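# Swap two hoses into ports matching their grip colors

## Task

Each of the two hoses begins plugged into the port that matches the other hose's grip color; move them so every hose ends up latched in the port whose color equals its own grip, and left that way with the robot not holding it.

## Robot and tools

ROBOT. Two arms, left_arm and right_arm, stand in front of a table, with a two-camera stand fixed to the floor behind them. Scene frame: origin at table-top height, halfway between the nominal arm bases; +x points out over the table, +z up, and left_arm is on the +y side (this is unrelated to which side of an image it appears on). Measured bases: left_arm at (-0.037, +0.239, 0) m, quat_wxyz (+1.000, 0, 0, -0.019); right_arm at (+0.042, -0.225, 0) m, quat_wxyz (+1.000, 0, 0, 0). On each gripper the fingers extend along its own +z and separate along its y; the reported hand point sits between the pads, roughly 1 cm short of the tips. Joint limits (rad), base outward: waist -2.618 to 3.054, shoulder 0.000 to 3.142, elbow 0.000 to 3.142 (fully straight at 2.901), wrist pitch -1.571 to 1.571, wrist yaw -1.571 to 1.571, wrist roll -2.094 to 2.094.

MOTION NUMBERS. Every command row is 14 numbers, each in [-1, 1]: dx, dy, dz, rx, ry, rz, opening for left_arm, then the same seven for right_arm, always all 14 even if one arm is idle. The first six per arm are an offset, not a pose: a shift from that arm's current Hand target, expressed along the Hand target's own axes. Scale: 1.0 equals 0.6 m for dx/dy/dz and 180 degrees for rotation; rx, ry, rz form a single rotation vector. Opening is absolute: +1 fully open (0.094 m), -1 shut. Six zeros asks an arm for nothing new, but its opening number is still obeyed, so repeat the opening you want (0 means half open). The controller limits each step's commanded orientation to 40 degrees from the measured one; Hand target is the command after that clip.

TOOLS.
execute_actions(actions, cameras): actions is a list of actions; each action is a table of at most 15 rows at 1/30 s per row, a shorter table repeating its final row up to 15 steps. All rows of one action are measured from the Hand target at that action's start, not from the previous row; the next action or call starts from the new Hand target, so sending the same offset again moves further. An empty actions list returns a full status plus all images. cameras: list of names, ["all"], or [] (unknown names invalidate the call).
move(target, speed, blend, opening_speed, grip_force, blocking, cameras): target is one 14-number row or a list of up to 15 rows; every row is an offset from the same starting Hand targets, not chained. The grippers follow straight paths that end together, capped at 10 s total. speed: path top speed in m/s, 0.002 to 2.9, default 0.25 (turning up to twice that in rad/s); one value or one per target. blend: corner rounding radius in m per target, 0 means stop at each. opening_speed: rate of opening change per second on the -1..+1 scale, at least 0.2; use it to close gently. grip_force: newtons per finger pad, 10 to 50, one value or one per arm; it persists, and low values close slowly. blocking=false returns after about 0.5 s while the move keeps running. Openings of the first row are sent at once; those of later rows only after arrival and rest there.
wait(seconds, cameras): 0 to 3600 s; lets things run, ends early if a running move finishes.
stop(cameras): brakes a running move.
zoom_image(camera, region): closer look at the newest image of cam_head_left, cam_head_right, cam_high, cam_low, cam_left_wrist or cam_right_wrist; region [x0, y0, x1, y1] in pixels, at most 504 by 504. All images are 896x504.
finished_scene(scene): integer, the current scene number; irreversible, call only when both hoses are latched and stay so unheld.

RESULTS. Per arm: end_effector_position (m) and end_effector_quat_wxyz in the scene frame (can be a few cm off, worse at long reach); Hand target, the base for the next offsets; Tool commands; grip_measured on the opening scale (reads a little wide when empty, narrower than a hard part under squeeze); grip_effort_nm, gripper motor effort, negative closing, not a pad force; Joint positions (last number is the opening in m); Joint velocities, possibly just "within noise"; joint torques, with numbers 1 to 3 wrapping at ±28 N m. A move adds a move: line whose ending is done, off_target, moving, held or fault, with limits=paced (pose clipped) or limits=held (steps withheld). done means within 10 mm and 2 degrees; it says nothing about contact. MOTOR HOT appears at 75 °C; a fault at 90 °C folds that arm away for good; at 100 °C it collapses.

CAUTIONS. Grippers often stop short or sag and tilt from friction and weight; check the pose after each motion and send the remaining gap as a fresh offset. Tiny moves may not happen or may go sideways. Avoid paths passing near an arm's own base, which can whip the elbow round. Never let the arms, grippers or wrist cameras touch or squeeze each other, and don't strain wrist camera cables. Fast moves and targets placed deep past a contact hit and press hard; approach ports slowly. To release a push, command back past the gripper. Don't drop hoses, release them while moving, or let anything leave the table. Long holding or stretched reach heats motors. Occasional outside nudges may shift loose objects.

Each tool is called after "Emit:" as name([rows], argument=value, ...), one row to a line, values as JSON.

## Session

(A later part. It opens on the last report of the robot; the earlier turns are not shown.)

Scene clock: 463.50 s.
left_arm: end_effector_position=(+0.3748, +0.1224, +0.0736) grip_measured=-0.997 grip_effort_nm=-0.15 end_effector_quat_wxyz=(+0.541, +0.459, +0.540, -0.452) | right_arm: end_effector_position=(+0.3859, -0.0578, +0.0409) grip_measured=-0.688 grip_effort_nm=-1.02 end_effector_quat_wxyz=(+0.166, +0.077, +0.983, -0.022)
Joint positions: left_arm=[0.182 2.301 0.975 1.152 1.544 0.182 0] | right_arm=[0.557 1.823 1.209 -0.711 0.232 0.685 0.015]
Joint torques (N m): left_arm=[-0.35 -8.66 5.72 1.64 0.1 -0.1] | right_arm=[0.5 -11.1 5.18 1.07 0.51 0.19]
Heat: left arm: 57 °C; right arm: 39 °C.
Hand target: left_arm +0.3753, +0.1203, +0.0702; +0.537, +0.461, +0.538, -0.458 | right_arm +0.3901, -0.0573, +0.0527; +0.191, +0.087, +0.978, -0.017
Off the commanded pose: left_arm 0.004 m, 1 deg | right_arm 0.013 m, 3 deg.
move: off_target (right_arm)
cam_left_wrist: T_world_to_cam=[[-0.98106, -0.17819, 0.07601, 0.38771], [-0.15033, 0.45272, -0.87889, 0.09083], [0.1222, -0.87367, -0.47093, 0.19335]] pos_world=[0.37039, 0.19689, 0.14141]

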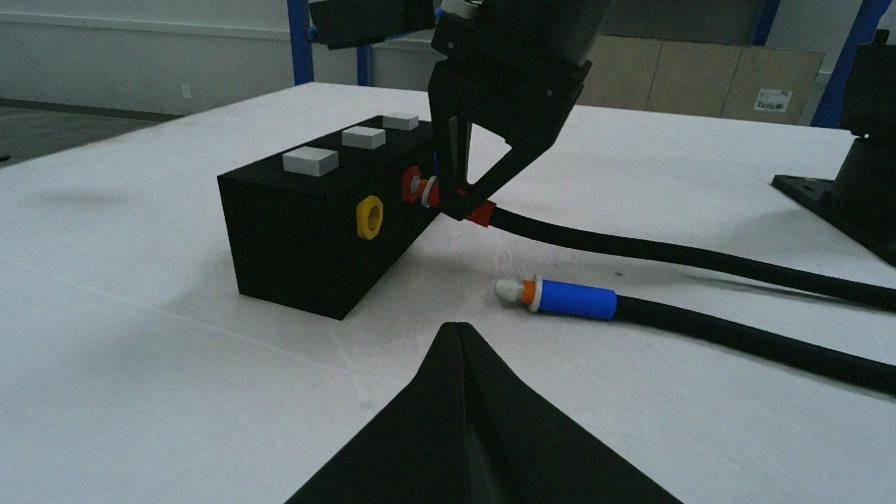

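Emit:
move(target=[0,0,0,0,0,0,-1,-0.007,0,-0.0175,0,0,0,-1], speed=0.1, cameras=["cam_left_wrist"])

Emit:
zoom_image(camera="cam_left_wrist", region=[340, 100, 540, 270])

Scene clock: 466.07 s.
left_arm: end_effector_position=(+0.3748, +0.1224, +0.0736) grip_measured=-0.997 grip_effort_nm=-0.16 end_effector_quat_wxyz=(+0.541, +0.459, +0.540, -0.452) | right_arm: end_effector_position=(+0.3857, -0.0580, +0.0413) grip_measured=-0.688 grip_effort_nm=-1.02 end_effector_quat_wxyz=(+0.166, +0.077, +0.983, -0.022)
Joint positions: left_arm=[0.182 2.301 0.975 1.152 1.544 0.182 0] | right_arm=[0.557 1.822 1.209 -0.713 0.232 0.686 0.015]
Joint torques (N m): left_arm=[-0.49 -8.77 5.64 1.66 0.08 -0.07] | right_arm=[0.49 -12.03 7.39 0.63 0.52 0.22]
Heat: left arm: 57 °C; right arm: 38 °C.
Hand target: left_arm +0.3753, +0.1203, +0.0702; +0.537, +0.461, +0.538, -0.458 | right_arm +0.3900, -0.0573, +0.0641; +0.191, +0.087, +0.978, -0.017
Off the commanded pose: left_arm 0.004 m, 1 deg | right_arm 0.023 m, 3 deg.
move: off_target (right_arm)
cam_left_wrist: T_world_to_cam=[[-0.98106, -0.17819, 0.07601, 0.38771], [-0.15033, 0.45272, -0.87889, 0.09083], [0.1222, -0.87367, -0.47093, 0.19335]] pos_world=[0.37039, 0.19689, 0.14141]

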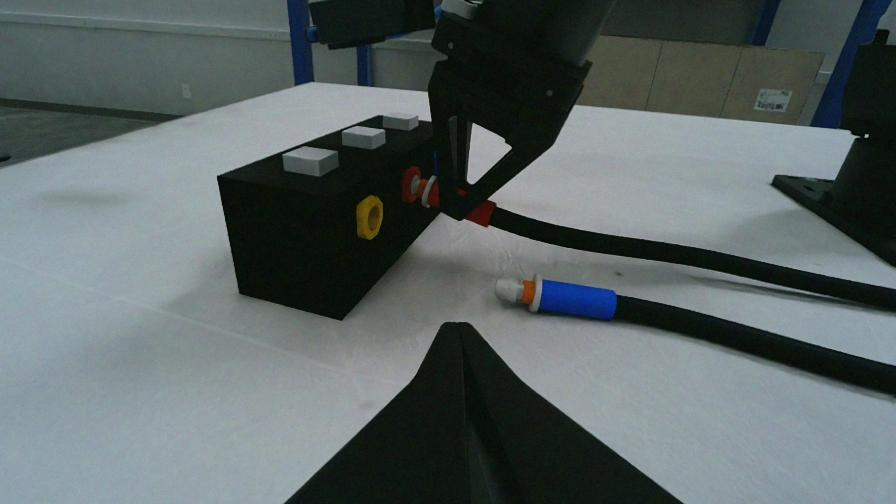

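Scaled by 2.520 from the camera's image (finer frame: 1280x720).

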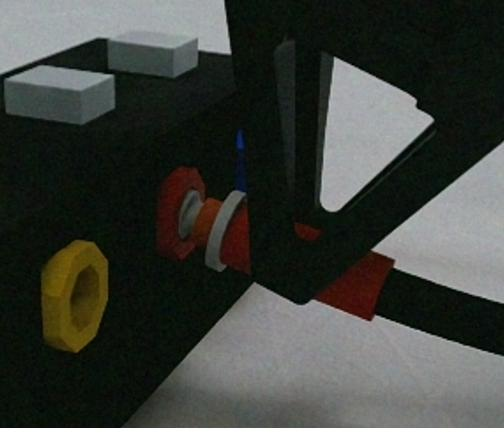

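Emit:
move([
  [0,0,0,0,0,0,-1,0.012,0,0.031,0,0,0,-1],
  [0,0,0,0,0,0,-1,0.012,0,0.031,0,0,0,0],
  [0,0,0,0,0,0,-1,-0.005,0,-0.08,0,0,0,0],
], speed=0.1, opening_speed=1, cameras=["cam_left_wrist","cam_right_wrist"])

Emit:
zoom_image(camera="cam_left_wrist", region=[340, 100, 540, 270])

Scene clock: 473.80 s.
left_arm: end_effector_position=(+0.3748, +0.1224, +0.0736) grip_measured=-0.997 grip_effort_nm=-0.16 end_effector_quat_wxyz=(+0.541, +0.459, +0.540, -0.452) | right_arm: end_effector_position=(+0.3711, -0.0571, +0.0918) grip_measured=-0.002 grip_effort_nm=0.12 end_effector_quat_wxyz=(+0.170, +0.082, +0.982, -0.025)
Joint positions: left_arm=[0.182 2.301 0.975 1.152 1.544 0.182 0] | right_arm=[0.588 1.726 1.299 -0.903 0.249 0.723 0.047]
Joint torques (N m): left_arm=[-0.43 -8.72 5.76 1.66 0.05 -0.1] | right_arm=[0.51 -10.07 8.16 0.72 0.43 0.18]
Heat: left arm: 56 °C; right arm: 41 °C.
Hand target: left_arm +0.3753, +0.1203, +0.0702; +0.537, +0.461, +0.538, -0.458 | right_arm +0.3751, -0.0547, +0.1098; +0.191, +0.087, +0.978, -0.017
Off the commanded pose: left_arm 0.004 m, 1 deg | right_arm 0.018 m, 3 deg.
move: off_target (right_arm)
cam_left_wrist: T_world_to_cam=[[-0.98106, -0.17819, 0.07601, 0.38771], [-0.15033, 0.45272, -0.87889, 0.09083], [0.1222, -0.87367, -0.47093, 0.19335]] pos_world=[0.37039, 0.19689, 0.14141]
cam_right_wrist: T_world_to_cam=[[-0.07691, -0.99495, 0.06451, -0.03411], [-0.98459, 0.08598, 0.15225, 0.38213], [-0.15703, -0.0518, -0.98623, 0.23955]] pos_world=[0.41124, -0.05439, 0.18027]

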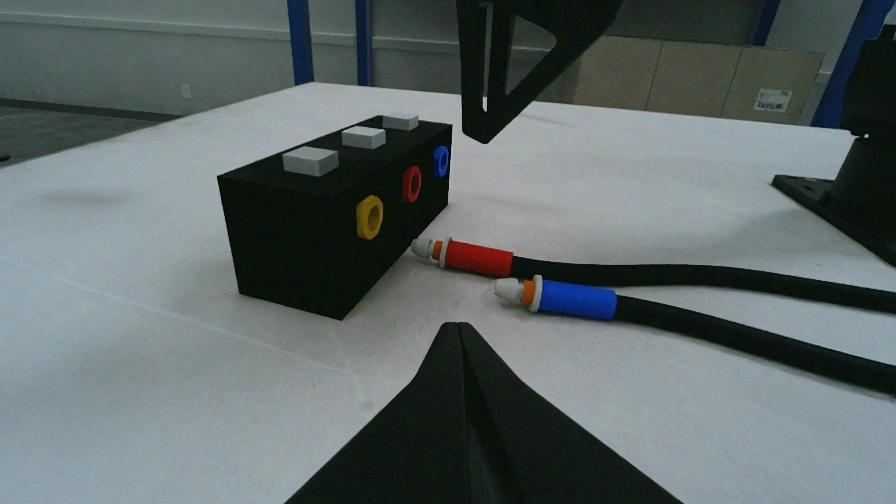

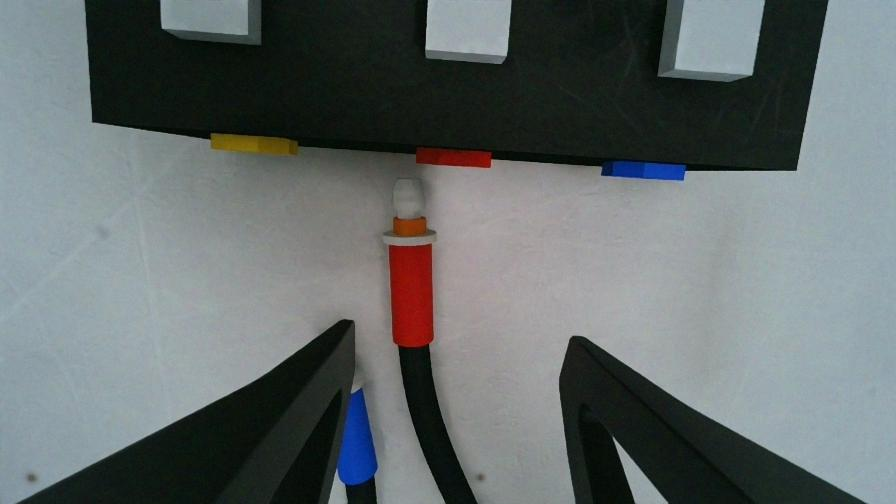

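Scaled by 2.520 from the camera's image (finer frame: 1280x720).

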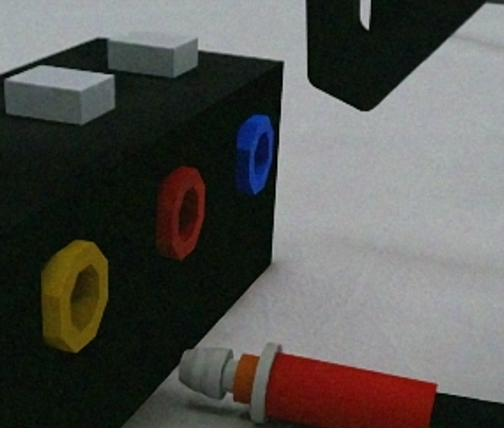

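Emit:
move(target=[0,0,0,0,0,0,-1,0.0475,0.0122,0.0528,-0.0221,-0.1939,-0.0269,-0.36], cameras=["cam_left_wrist","cam_right_wrist"])

Scene clock: 484.67 s.
left_arm: end_effector_position=(+0.3748, +0.1224, +0.0736) grip_measured=-0.997 grip_effort_nm=-0.16 end_effector_quat_wxyz=(+0.541, +0.459, +0.540, -0.452) | right_arm: end_effector_position=(+0.3627, -0.0428, +0.0675) grip_measured=-0.358 grip_effort_nm=-0.10 end_effector_quat_wxyz=(+0.471, +0.032, +0.882, -0.012)
Joint positions: left_arm=[0.182 2.301 0.975 1.152 1.544 0.182 0] | right_arm=[0.826 1.545 0.622 0.109 0.7 0.609 0.03]
Joint torques (N m): left_arm=[-0.39 -8.75 5.71 1.67 0.07 -0.1] | right_arm=[0.25 -6.3 5.09 1.72 0.6 -0.01]
Heat: left arm: 56 °C; right arm: 41 °C.
Hand target: left_arm +0.3753, +0.1203, +0.0702; +0.537, +0.461, +0.538, -0.458 | right_arm +0.3621, -0.0448, +0.0697; +0.477, +0.031, +0.878, -0.016
Off the commanded pose: left_arm 0.004 m, 1 deg | right_arm 0.003 m, 1 deg.
move: done
cam_left_wrist: T_world_to_cam=[[-0.98106, -0.17819, 0.07601, 0.38771], [-0.15033, 0.45272, -0.87889, 0.09083], [0.1222, -0.87367, -0.47093, 0.19335]] pos_world=[0.37039, 0.19689, 0.14141]
cam_right_wrist: T_world_to_cam=[[-0.01867, -0.99654, 0.08104, -0.04127], [-0.88489, -0.02126, -0.46532, 0.37727], [0.46543, -0.0804, -0.88143, -0.01904]] pos_world=[0.34194, -0.03464, 0.16211]

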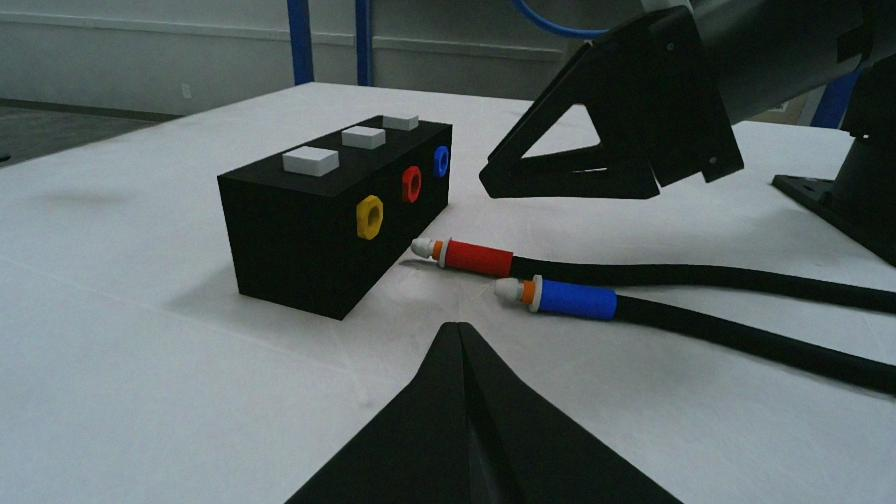

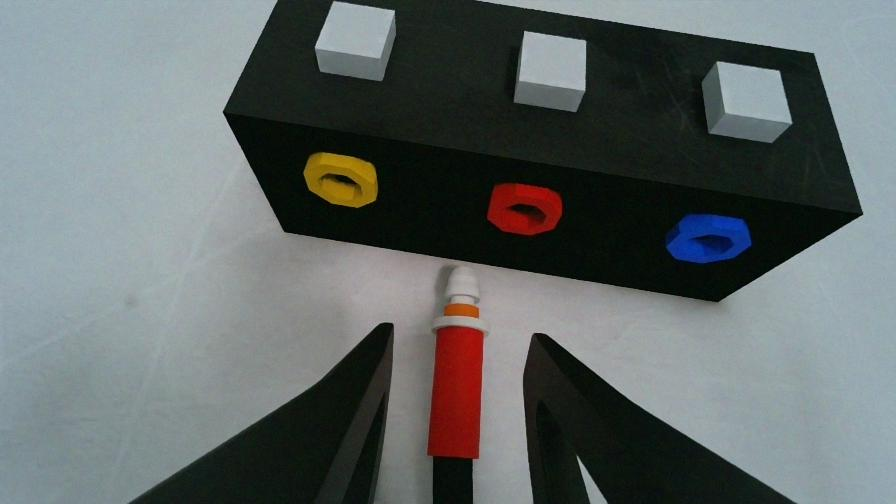

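Emit:
move([
  [0,0,0,0,0,0,-1,0.0783,-0.0042,0.0582,0,0,0,-0.36],
  [0,0,0,0,0,0,-1,0.0783,-0.0042,0.0582,0,0,0,-0.95],
], speed=0.08, opening_speed=1, cameras=["cam_left_wrist","cam_right_wrist"])

Emit:
zoom_image(camera="cam_left_wrist", region=[380, 140, 620, 340])

Scene clock: 490.53 s.
left_arm: end_effector_position=(+0.3748, +0.1224, +0.0736) grip_measured=-0.997 grip_effort_nm=-0.16 end_effector_quat_wxyz=(+0.541, +0.459, +0.540, -0.452) | right_arm: end_effector_position=(+0.3711, -0.0409, +0.0264) grip_measured=-0.947 grip_effort_nm=-0.12 end_effector_quat_wxyz=(+0.496, +0.045, +0.867, +0.002)
Joint positions: left_arm=[0.182 2.301 0.975 1.152 1.544 0.182 0] | right_arm=[0.817 1.745 0.528 0.481 0.714 0.592 0.002]
Joint torques (N m): left_arm=[-0.51 -8.62 5.7 1.64 0.08 -0.09] | right_arm=[-0.44 -4.82 4.1 1.38 0.27 0]
Heat: left arm: 56 °C; right arm: 40 °C.
Hand target: left_arm +0.3753, +0.1203, +0.0702; +0.537, +0.461, +0.538, -0.458 | right_arm +0.3656, -0.0476, +0.0112; +0.477, +0.031, +0.878, -0.016
Off the commanded pose: left_arm 0.004 m, 1 deg | right_arm 0.017 m, 4 deg.
move: off_target (right_arm)
cam_left_wrist: T_world_to_cam=[[-0.98106, -0.17819, 0.07601, 0.38771], [-0.15033, 0.45272, -0.87889, 0.09083], [0.1222, -0.87367, -0.47093, 0.19335]] pos_world=[0.37039, 0.19689, 0.14141]
cam_right_wrist: T_world_to_cam=[[-0.03203, -0.99852, 0.044, -0.03004], [-0.85565, 0.00464, -0.51753, 0.35722], [0.51656, -0.05423, -0.85453, -0.07772]] pos_world=[0.34485, -0.03587, 0.11978]

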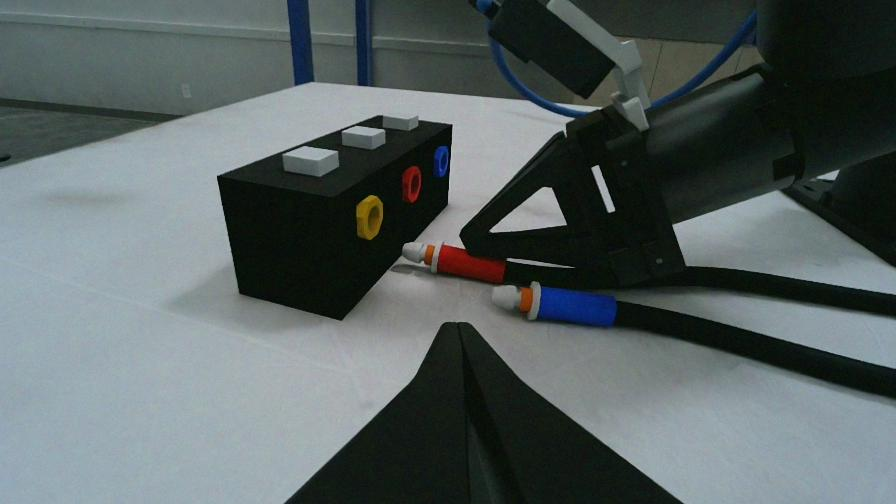

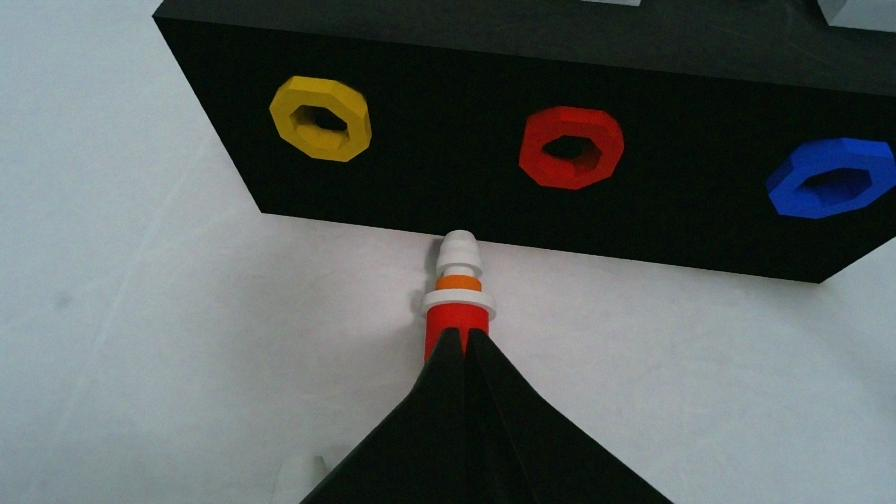

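Scaled by 2.100 from the camera's image (finer frame: 1280x720).

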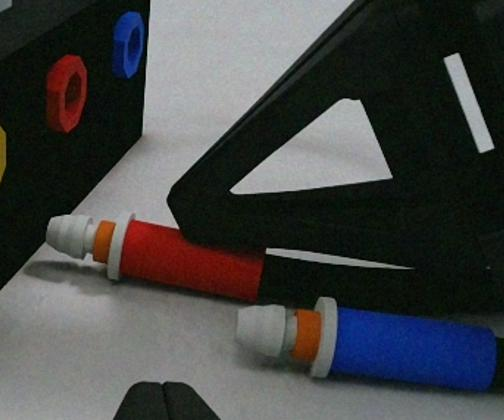

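Emit:
move([
  [0,0,0,0,0,0,-1,0,0,0,0,0,0,-0.36],
  [0,0,0,0,0,0,-1,-0.0419,0,-0.0273,0,0.072,0,-0.36],
  [0,0,0,0,0,0,-1,0.0102,0,0.0027,0,0.072,0,-0.36],
  [0,0,0,0,0,0,-1,0.0102,0,0.0027,0,0.072,0,-1],
], speed=0.1, opening_speed=1.2, cameras=["cam_left_wrist","cam_right_wrist"])

Emit:
zoom_image(camera="cam_left_wrist", region=[380, 140, 620, 340])

Scene clock: 503.87 s.
left_arm: end_effector_position=(+0.3748, +0.1224, +0.0736) grip_measured=-0.997 grip_effort_nm=-0.16 end_effector_quat_wxyz=(+0.541, +0.459, +0.540, -0.452) | right_arm: end_effector_position=(+0.3659, -0.0457, +0.0144) grip_measured=-0.691 grip_effort_nm=-1.02 end_effector_quat_wxyz=(+0.383, +0.032, +0.923, -0.009)
Joint positions: left_arm=[0.182 2.301 0.975 1.152 1.544 0.182 0] | right_arm=[0.748 1.693 0.673 0.056 0.536 0.645 0.015]
Joint torques (N m): left_arm=[-0.4 -8.7 5.68 1.66 0.09 -0.08] | right_arm=[-0.17 -4.78 4.89 1.55 0.34 0.13]
Heat: left arm: 56 °C; right arm: 38 °C.
Hand target: left_arm +0.3753, +0.1203, +0.0702; +0.537, +0.461, +0.538, -0.458 | right_arm +0.3636, -0.0475, +0.0051; +0.375, +0.032, +0.927, -0.013
Off the commanded pose: left_arm 0.004 m, 1 deg | right_arm 0.010 m, 1 deg.
move: done
cam_left_wrist: T_world_to_cam=[[-0.98106, -0.17819, 0.07601, 0.38771], [-0.15033, 0.45272, -0.87889, 0.09083], [0.1222, -0.87367, -0.47093, 0.19335]] pos_world=[0.37039, 0.19689, 0.14141]
cam_right_wrist: T_world_to_cam=[[-0.00108, -0.99749, 0.07079, -0.04611], [-0.95803, -0.01926, -0.28602, 0.37968], [0.28666, -0.06813, -0.95561, -0.00055]] pos_world=[0.36385, -0.03872, 0.11133]

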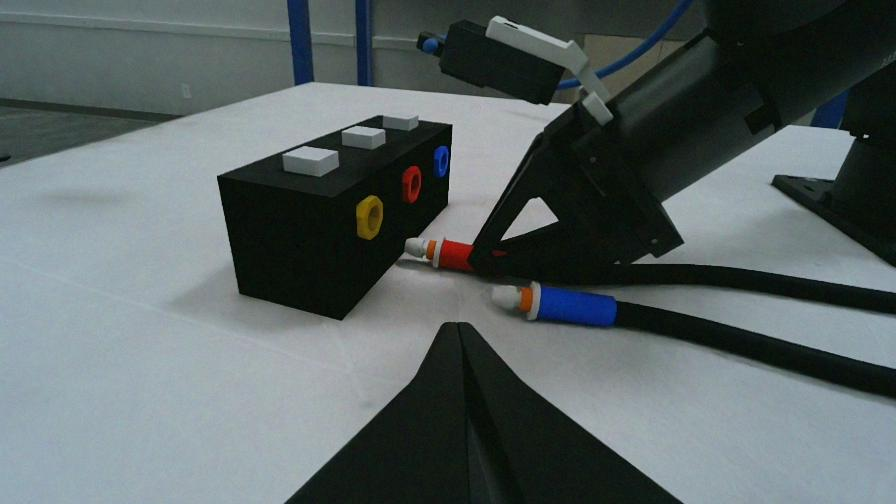

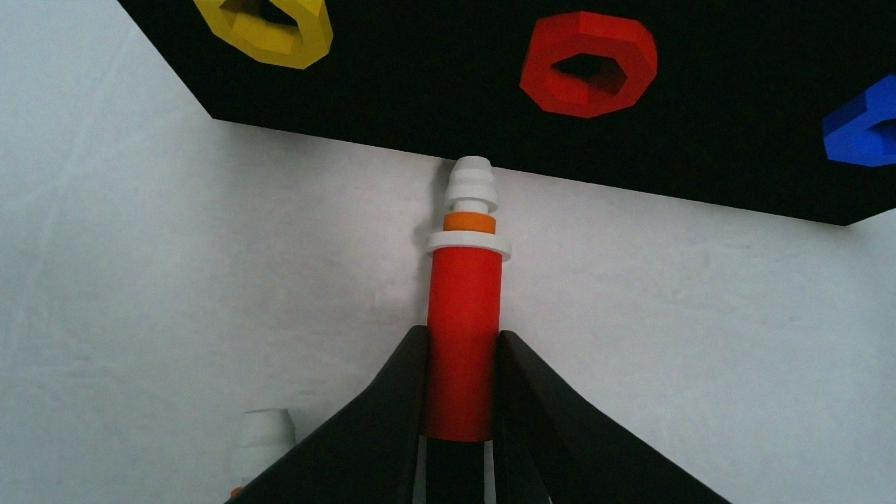

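Scaled by 2.100 from the camera's image (finer frame: 1280x720).

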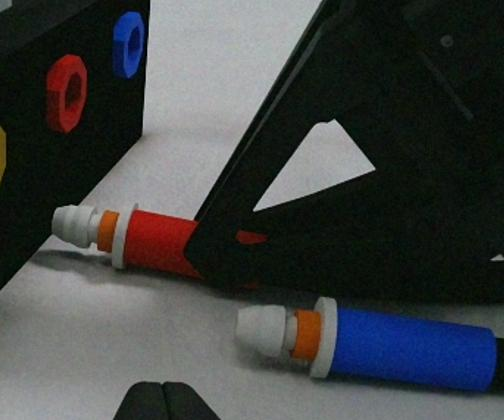

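Emit:
move([
  [0,0,0,0,0,0,-1,-0.0048,-0.002,-0.065,0,0,0,-1],
  [0,0,0,0,0,0,-1,-0.039,-0.006,-0.0713,0.0275,0,0.0275,-1],
], speed=0.1, cameras=["cam_left_wrist","cam_right_wrist"])

Emit:
zoom_image(camera="cam_left_wrist", region=[340, 100, 540, 270])

Scene clock: 513.43 s.
left_arm: end_effector_position=(+0.3748, +0.1224, +0.0736) grip_measured=-0.997 grip_effort_nm=-0.15 end_effector_quat_wxyz=(+0.541, +0.459, +0.540, -0.452) | right_arm: end_effector_position=(+0.3445, -0.0519, +0.0448) grip_measured=-0.691 grip_effort_nm=-1.02 end_effector_quat_wxyz=(+0.364, +0.079, +0.927, -0.036)
Joint positions: left_arm=[0.182 2.301 0.975 1.152 1.544 0.182 0] | right_arm=[0.808 1.591 0.766 -0.277 0.607 0.829 0.015]
Joint torques (N m): left_arm=[-0.39 -8.62 5.74 1.66 0.07 -0.08] | right_arm=[-0.14 -5.86 7.91 1.11 0.69 0.15]
Heat: left arm: 56 °C; right arm: 37 °C.
Hand target: left_arm +0.3753, +0.1203, +0.0702; +0.537, +0.461, +0.538, -0.458 | right_arm +0.3505, -0.0503, +0.0522; +0.373, +0.088, +0.923, -0.037
Off the commanded pose: left_arm 0.004 m, 1 deg | right_arm 0.010 m, 2 deg.
move: done
cam_left_wrist: T_world_to_cam=[[-0.98106, -0.17819, 0.07601, 0.38771], [-0.15033, 0.45272, -0.87889, 0.09083], [0.1222, -0.87367, -0.47093, 0.19335]] pos_world=[0.37039, 0.19689, 0.14141]
cam_right_wrist: T_world_to_cam=[[-0.10581, -0.99066, 0.08603, -0.01874], [-0.96527, 0.08154, -0.24821, 0.37371], [0.23887, -0.1093, -0.96488, 0.04891]] pos_world=[0.34707, -0.04369, 0.14156]

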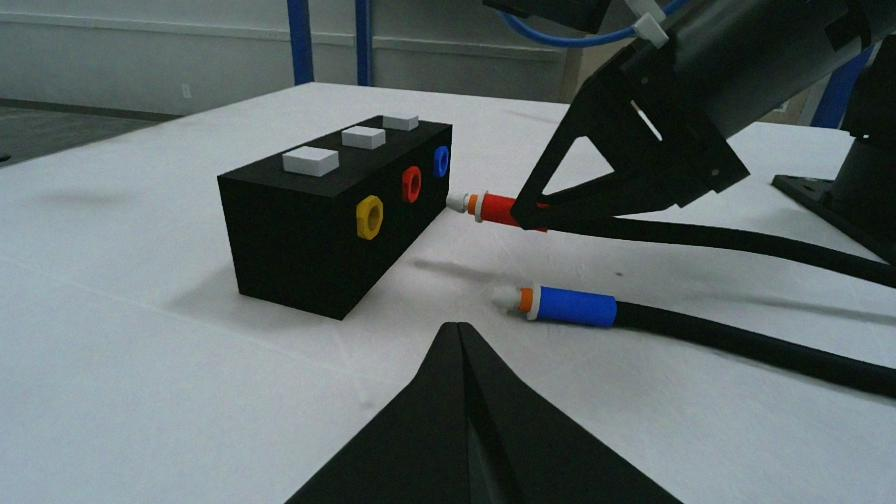

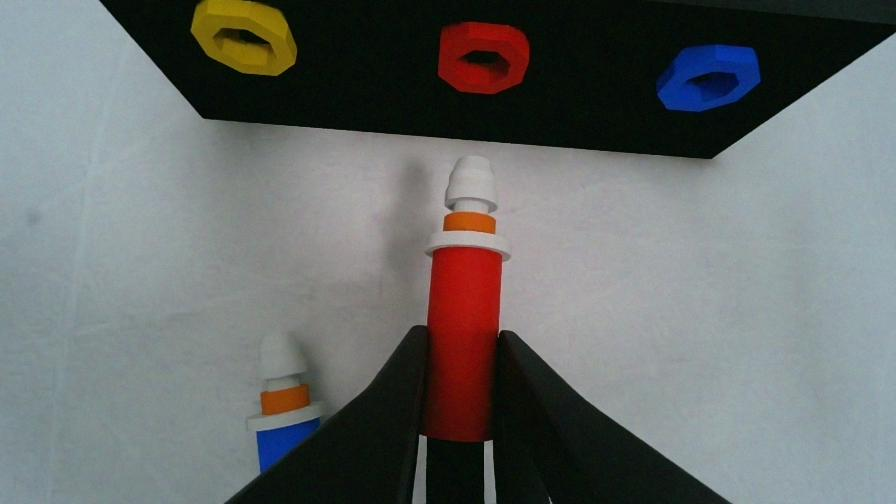

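Scaled by 2.520 from the camera's image (finer frame: 1280x720).

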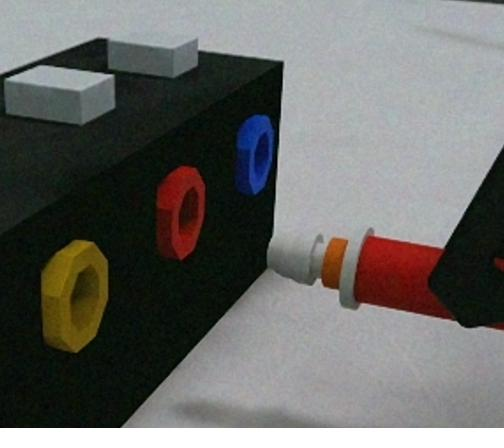

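Emit:
move(target=[0,0,0,0,0,0,-1,-0.0313,0,0.0112,0.0079,0,0.0079,-1], speed=0.08, cameras=["cam_left_wrist","cam_right_wrist"])

Emit:
zoom_image(camera="cam_left_wrist", region=[340, 100, 540, 270])

Scene clock: 520.87 s.
left_arm: end_effector_position=(+0.3748, +0.1224, +0.0736) grip_measured=-0.997 grip_effort_nm=-0.16 end_effector_quat_wxyz=(+0.541, +0.459, +0.540, -0.452) | right_arm: end_effector_position=(+0.3631, -0.0536, +0.0595) grip_measured=-0.691 grip_effort_nm=-1.02 end_effector_quat_wxyz=(+0.370, +0.102, +0.923, -0.035)
Joint positions: left_arm=[0.182 2.301 0.975 1.152 1.544 0.182 0] | right_arm=[0.766 1.605 0.838 -0.309 0.607 0.83 0.015]
Joint torques (N m): left_arm=[-0.44 -8.72 5.71 1.66 0.08 -0.08] | right_arm=[-0.36 -4.75 7.99 1.15 0.64 0.04]
Heat: left arm: 56 °C; right arm: 37 °C.
Hand target: left_arm +0.3753, +0.1203, +0.0702; +0.537, +0.461, +0.538, -0.458 | right_arm +0.3682, -0.0537, +0.0604; +0.372, +0.104, +0.921, -0.044
Off the commanded pose: left_arm 0.004 m, 1 deg | right_arm 0.005 m, 1 deg.
move: done
cam_left_wrist: T_world_to_cam=[[-0.98106, -0.17819, 0.07601, 0.38771], [-0.15033, 0.45272, -0.87889, 0.09083], [0.1222, -0.87367, -0.47093, 0.19335]] pos_world=[0.37039, 0.19689, 0.14141]
cam_right_wrist: T_world_to_cam=[[-0.14917, -0.9866, 0.06605, -0.0025], [-0.95622, 0.12693, -0.26367, 0.39554], [0.25176, -0.10249, -0.96235, 0.05401]] pos_world=[0.36426, -0.04714, 0.15643]

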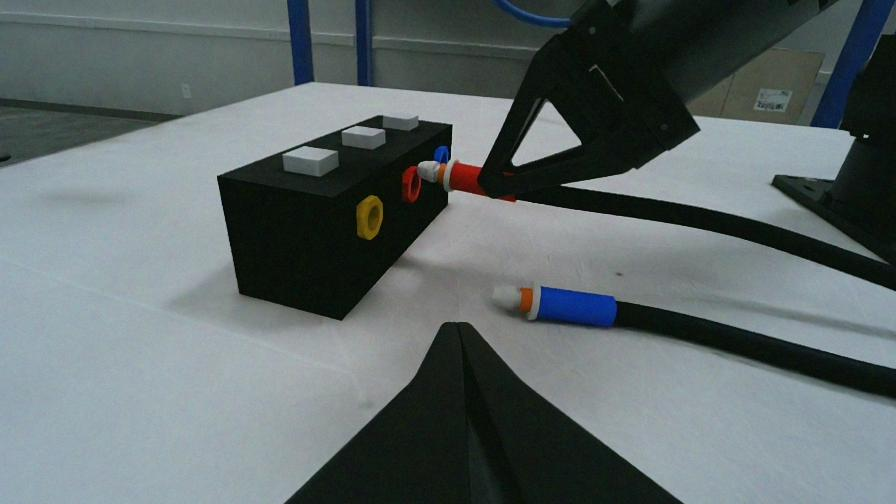

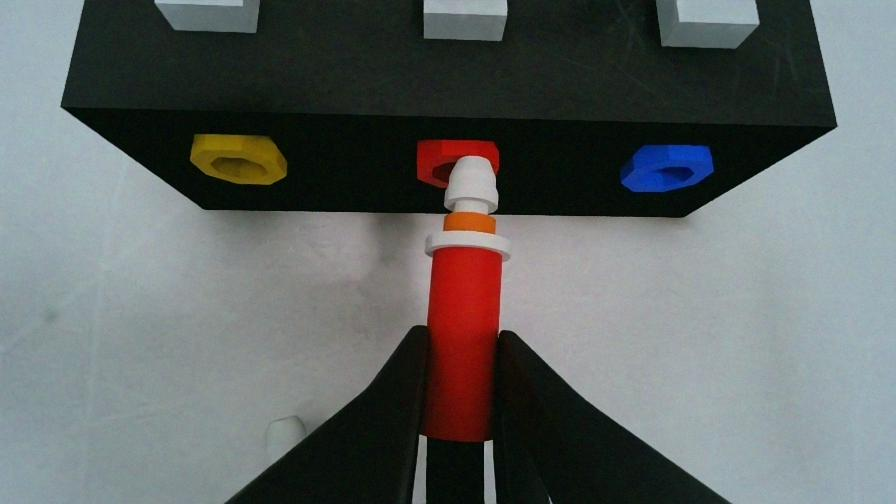

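Scaled by 2.520 from the camera's image (finer frame: 1280x720).

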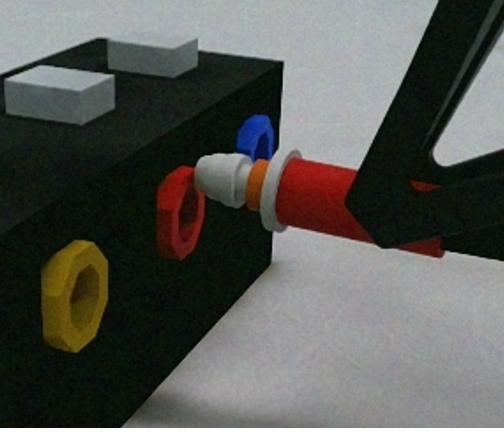

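Emit:
move(target=[0,0,0,0,0,0,-1,0.0205,0.0028,0.006,-0.004,0,-0.004,-1], speed=0.08, cameras=["cam_left_wrist","cam_right_wrist"])

Emit:
zoom_image(camera="cam_left_wrist", region=[340, 100, 540, 270])

Scene clock: 525.87 s.
left_arm: end_effector_position=(+0.3748, +0.1224, +0.0736) grip_measured=-0.997 grip_effort_nm=-0.16 end_effector_quat_wxyz=(+0.541, +0.459, +0.540, -0.452) | right_arm: end_effector_position=(+0.3636, -0.0498, +0.0563) grip_measured=-0.691 grip_effort_nm=-1.02 end_effector_quat_wxyz=(+0.374, +0.101, +0.922, -0.030)
Joint positions: left_arm=[0.182 2.301 0.975 1.152 1.544 0.182 0] | right_arm=[0.773 1.616 0.829 -0.28 0.607 0.83 0.015]
Joint torques (N m): left_arm=[-0.42 -8.73 5.63 1.67 0.08 -0.1] | right_arm=[0.5 -4.88 5.35 1.39 0.62 0.06]
Heat: left arm: 56 °C; right arm: 38 °C.
Hand target: left_arm +0.3753, +0.1203, +0.0702; +0.537, +0.461, +0.538, -0.458 | right_arm +0.3625, -0.0507, +0.0493; +0.373, +0.096, +0.922, -0.040
Off the commanded pose: left_arm 0.004 m, 1 deg | right_arm 0.007 m, 1 deg.
move: done
cam_left_wrist: T_world_to_cam=[[-0.98106, -0.17819, 0.07601, 0.38771], [-0.15033, 0.45272, -0.87889, 0.09083], [0.1222, -0.87367, -0.47093, 0.19335]] pos_world=[0.37039, 0.19689, 0.14141]
cam_right_wrist: T_world_to_cam=[[-0.1428, -0.98804, 0.05818, -0.00054], [-0.95519, 0.12218, -0.26959, 0.39437], [0.25926, -0.09407, -0.96122, 0.04876]] pos_world=[0.36398, -0.04413, 0.15322]

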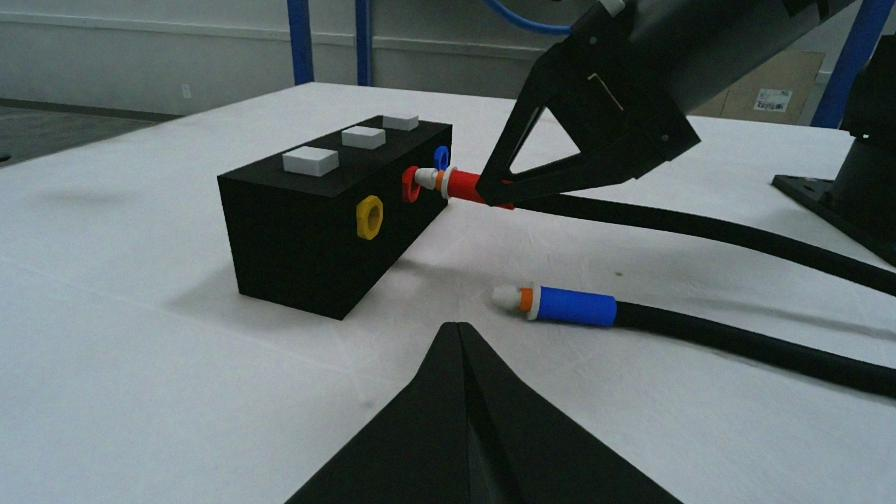

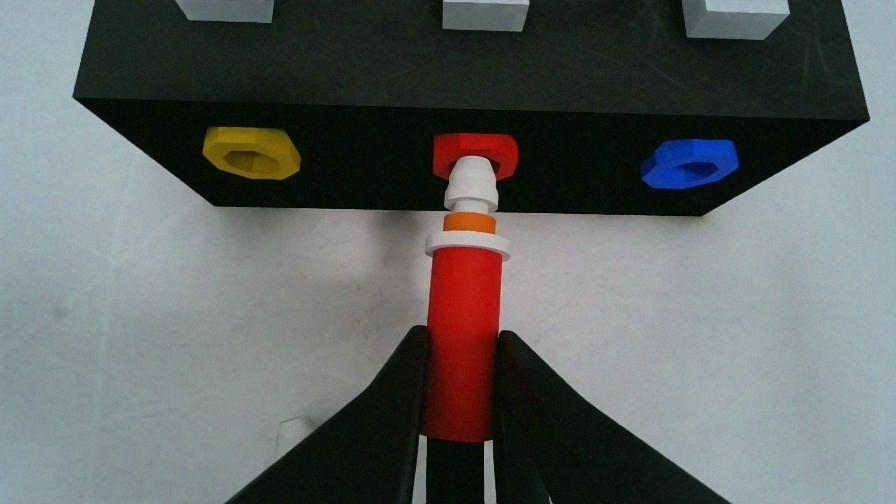

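Scaled by 2.520 from the camera's image (finer frame: 1280x720).

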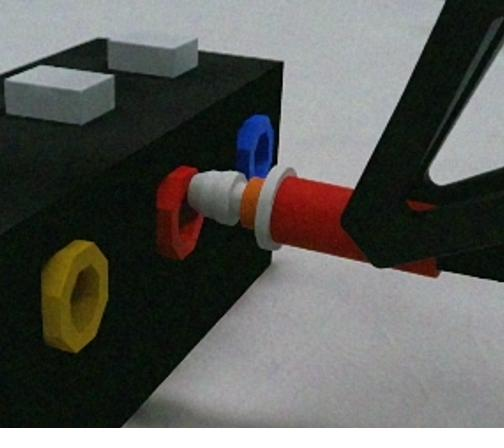

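Emit:
move(target=[0,0,0,0,0,0,-1,0.0137,-0.003,0.0053,0,0.014,0,-1], speed=0.08, cameras=["cam_left_wrist","cam_right_wrist"])

Emit:
zoom_image(camera="cam_left_wrist", region=[340, 100, 540, 270])

Scene clock: 530.40 s.
left_arm: end_effector_position=(+0.3748, +0.1224, +0.0736) grip_measured=-0.997 grip_effort_nm=-0.16 end_effector_quat_wxyz=(+0.541, +0.459, +0.540, -0.452) | right_arm: end_effector_position=(+0.3616, -0.0483, +0.0515) grip_measured=-0.691 grip_effort_nm=-1.02 end_effector_quat_wxyz=(+0.365, +0.097, +0.926, -0.029)
Joint positions: left_arm=[0.182 2.301 0.975 1.152 1.544 0.182 0] | right_arm=[0.773 1.624 0.829 -0.283 0.59 0.83 0.015]
Joint torques (N m): left_arm=[-0.57 -8.79 5.72 1.66 0.04 -0.08] | right_arm=[-0.24 -4.83 5.5 1.16 0.37 0.13]
Heat: left arm: 56 °C; right arm: 37 °C.
Hand target: left_arm +0.3753, +0.1203, +0.0702; +0.537, +0.461, +0.538, -0.458 | right_arm +0.3585, -0.0516, +0.0414; +0.353, +0.097, +0.930, -0.038
Off the commanded pose: left_arm 0.004 m, 1 deg | right_arm 0.011 m, 2 deg.
move: off_target (right_arm)
cam_left_wrist: T_world_to_cam=[[-0.98106, -0.17819, 0.07601, 0.38771], [-0.15033, 0.45272, -0.87889, 0.09083], [0.1222, -0.87367, -0.47093, 0.19335]] pos_world=[0.37039, 0.19689, 0.14141]
cam_right_wrist: T_world_to_cam=[[-0.13356, -0.98931, 0.0586, -0.00249], [-0.96118, 0.11491, -0.25088, 0.39181], [0.24146, -0.08984, -0.96624, 0.05184]] pos_world=[0.36375, -0.04283, 0.14853]

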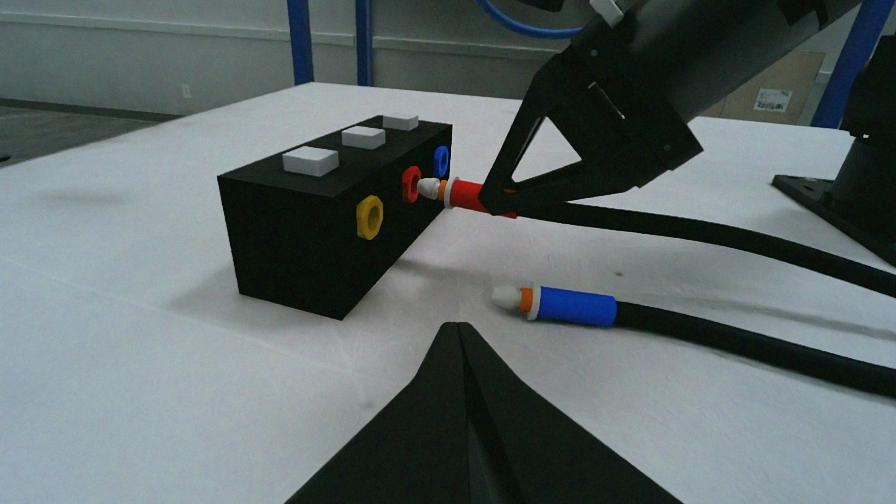

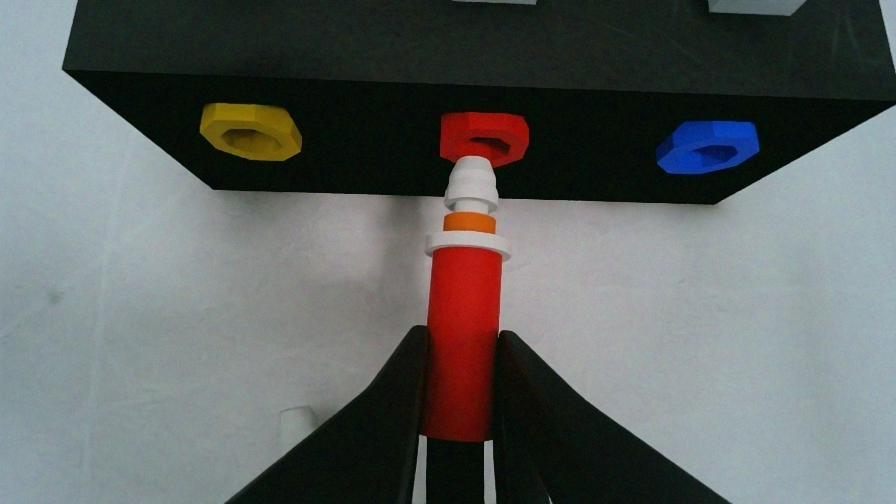

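Scaled by 2.520 from the camera's image (finer frame: 1280x720).

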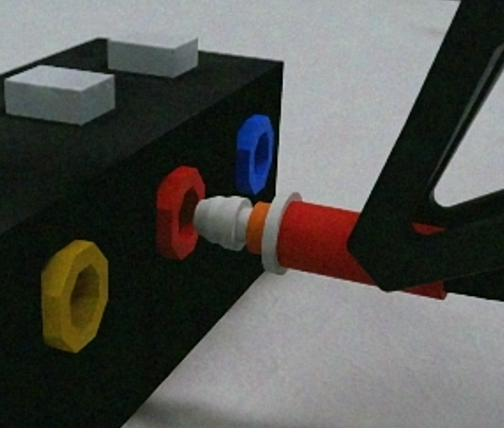

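Emit:
move(target=[0,0,0,0,0,0,-1,-0.0327,0,0.013,0,0,0,-1], speed=0.06, cameras=["cam_left_wrist","cam_right_wrist"])

Emit:
zoom_image(camera="cam_left_wrist", region=[340, 100, 540, 270])

Scene clock: 534.67 s.
left_arm: end_effector_position=(+0.3748, +0.1224, +0.0736) grip_measured=-0.997 grip_effort_nm=-0.15 end_effector_quat_wxyz=(+0.541, +0.459, +0.540, -0.452) | right_arm: end_effector_position=(+0.3664, -0.0586, +0.0443) grip_measured=-0.691 grip_effort_nm=-1.02 end_effector_quat_wxyz=(+0.343, +0.092, +0.934, -0.039)
Joint positions: left_arm=[0.182 2.301 0.975 1.152 1.544 0.182 0] | right_arm=[0.726 1.643 0.844 -0.306 0.55 0.79 0.015]
Joint torques (N m): left_arm=[-0.47 -8.64 5.72 1.66 0.07 -0.1] | right_arm=[-0.94 -4.92 8.43 1.38 0.53 -0.04]
Heat: left arm: 56 °C; right arm: 37 °C.
Hand target: left_arm +0.3753, +0.1203, +0.0702; +0.537, +0.461, +0.538, -0.458 | right_arm +0.3780, -0.0557, +0.0484; +0.352, +0.097, +0.930, -0.038
Off the commanded pose: left_arm 0.004 m, 1 deg | right_arm 0.013 m, 1 deg.
move: off_target (right_arm)
cam_left_wrist: T_world_to_cam=[[-0.98106, -0.17819, 0.07601, 0.38771], [-0.15033, 0.45272, -0.87889, 0.09083], [0.1222, -0.87367, -0.47093, 0.19335]] pos_world=[0.37039, 0.19689, 0.14141]
cam_right_wrist: T_world_to_cam=[[-0.12908, -0.98817, 0.0828, -0.01424], [-0.97241, 0.10977, -0.20584, 0.39759], [0.19432, -0.10708, -0.97508, 0.05934]] pos_world=[0.37326, -0.05136, 0.14088]

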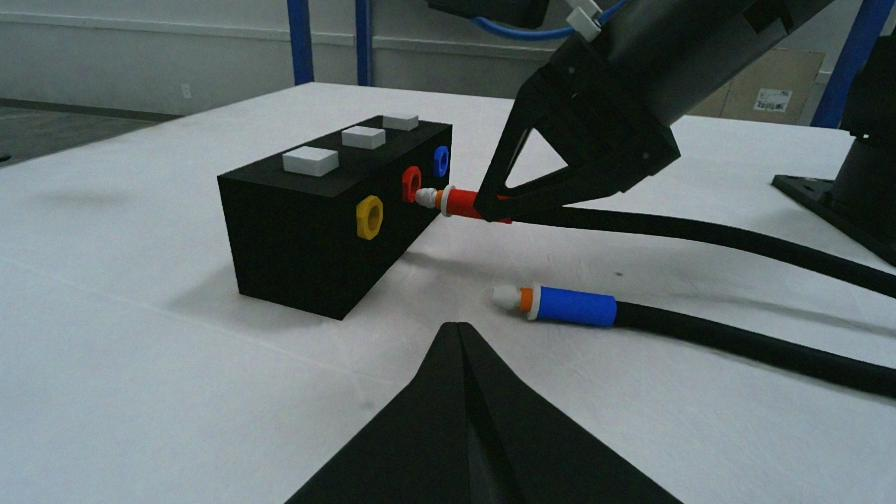

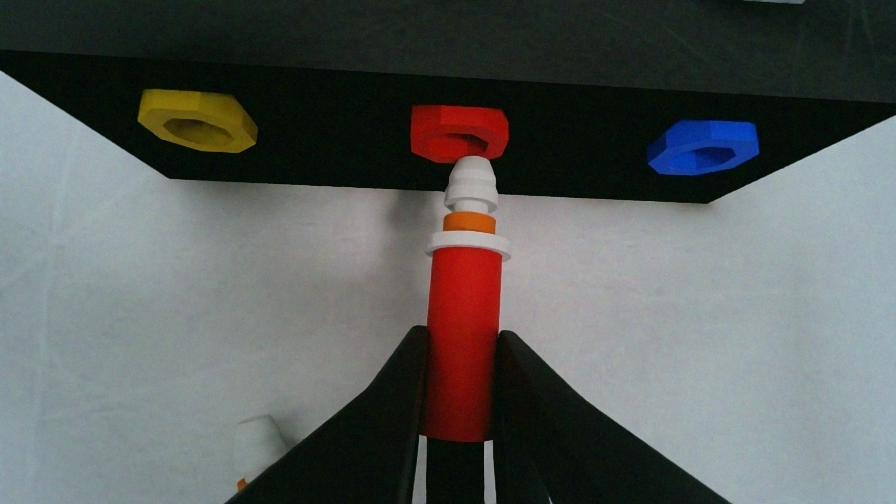

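Scaled by 2.520 from the camera's image (finer frame: 1280x720).

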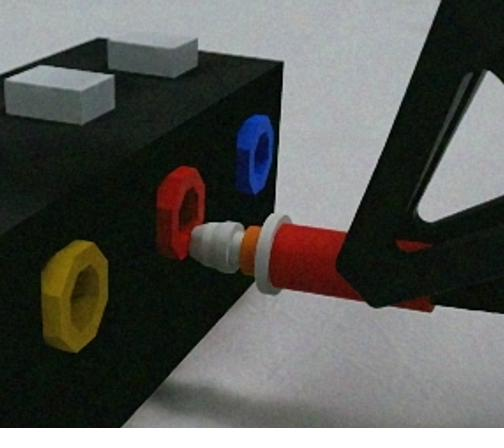

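Emit:
move(target=[0,0,0,0,0,0,-1,-0.0027,0.0035,-0.0143,0,0,0,-1], speed=0.06, cameras=["cam_left_wrist","cam_right_wrist"])

Emit:
zoom_image(camera="cam_left_wrist", region=[340, 100, 540, 270])

Scene clock: 538.43 s.
left_arm: end_effector_position=(+0.3748, +0.1224, +0.0736) grip_measured=-0.997 grip_effort_nm=-0.16 end_effector_quat_wxyz=(+0.541, +0.459, +0.540, -0.452) | right_arm: end_effector_position=(+0.3663, -0.0583, +0.0471) grip_measured=-0.691 grip_effort_nm=-1.02 end_effector_quat_wxyz=(+0.339, +0.090, +0.935, -0.043)
Joint positions: left_arm=[0.182 2.301 0.975 1.152 1.544 0.182 0] | right_arm=[0.727 1.643 0.862 -0.336 0.55 0.789 0.015]
Joint torques (N m): left_arm=[-0.51 -8.7 5.64 1.68 0.06 -0.08] | right_arm=[0.31 -6.34 8.17 1.25 0.62 0.13]
Heat: left arm: 56 °C; right arm: 38 °C.
Hand target: left_arm +0.3753, +0.1203, +0.0702; +0.537, +0.461, +0.538, -0.458 | right_arm +0.3740, -0.0527, +0.0559; +0.352, +0.097, +0.930, -0.038
Off the commanded pose: left_arm 0.004 m, 1 deg | right_arm 0.013 m, 2 deg.
move: off_target (right_arm)
cam_left_wrist: T_world_to_cam=[[-0.98106, -0.17819, 0.07601, 0.38771], [-0.15033, 0.45272, -0.87889, 0.09083], [0.1222, -0.87367, -0.47093, 0.19335]] pos_world=[0.37039, 0.19689, 0.14141]
cam_right_wrist: T_world_to_cam=[[-0.1269, -0.98762, 0.0922, -0.01533], [-0.97438, 0.10672, -0.19798, 0.39824], [0.18569, -0.11496, -0.97586, 0.0649]] pos_world=[0.37404, -0.05018, 0.14359]

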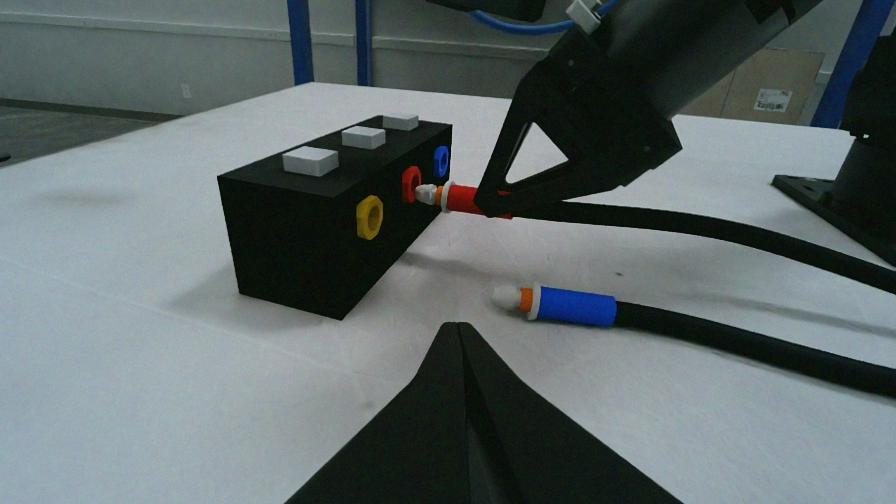

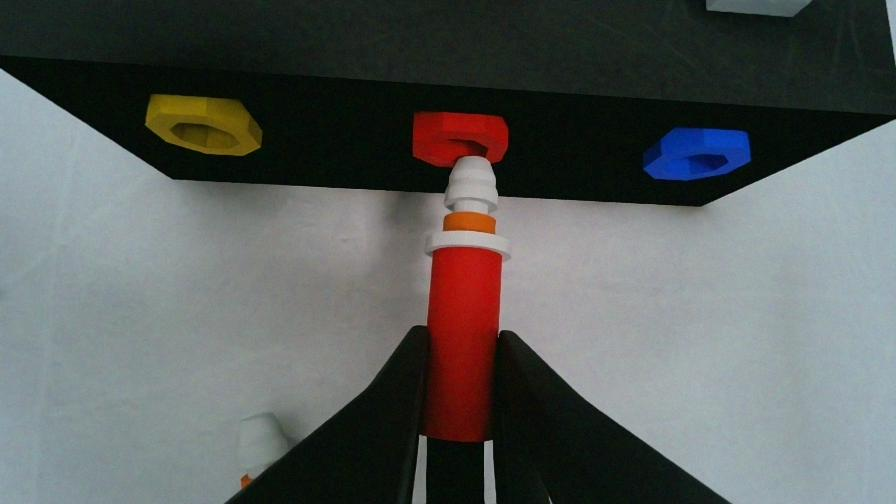

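Scaled by 2.520 from the camera's image (finer frame: 1280x720).

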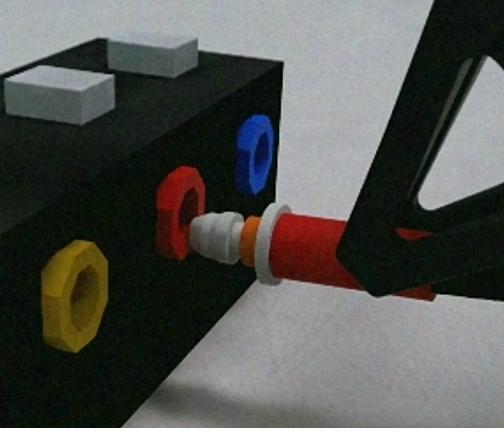

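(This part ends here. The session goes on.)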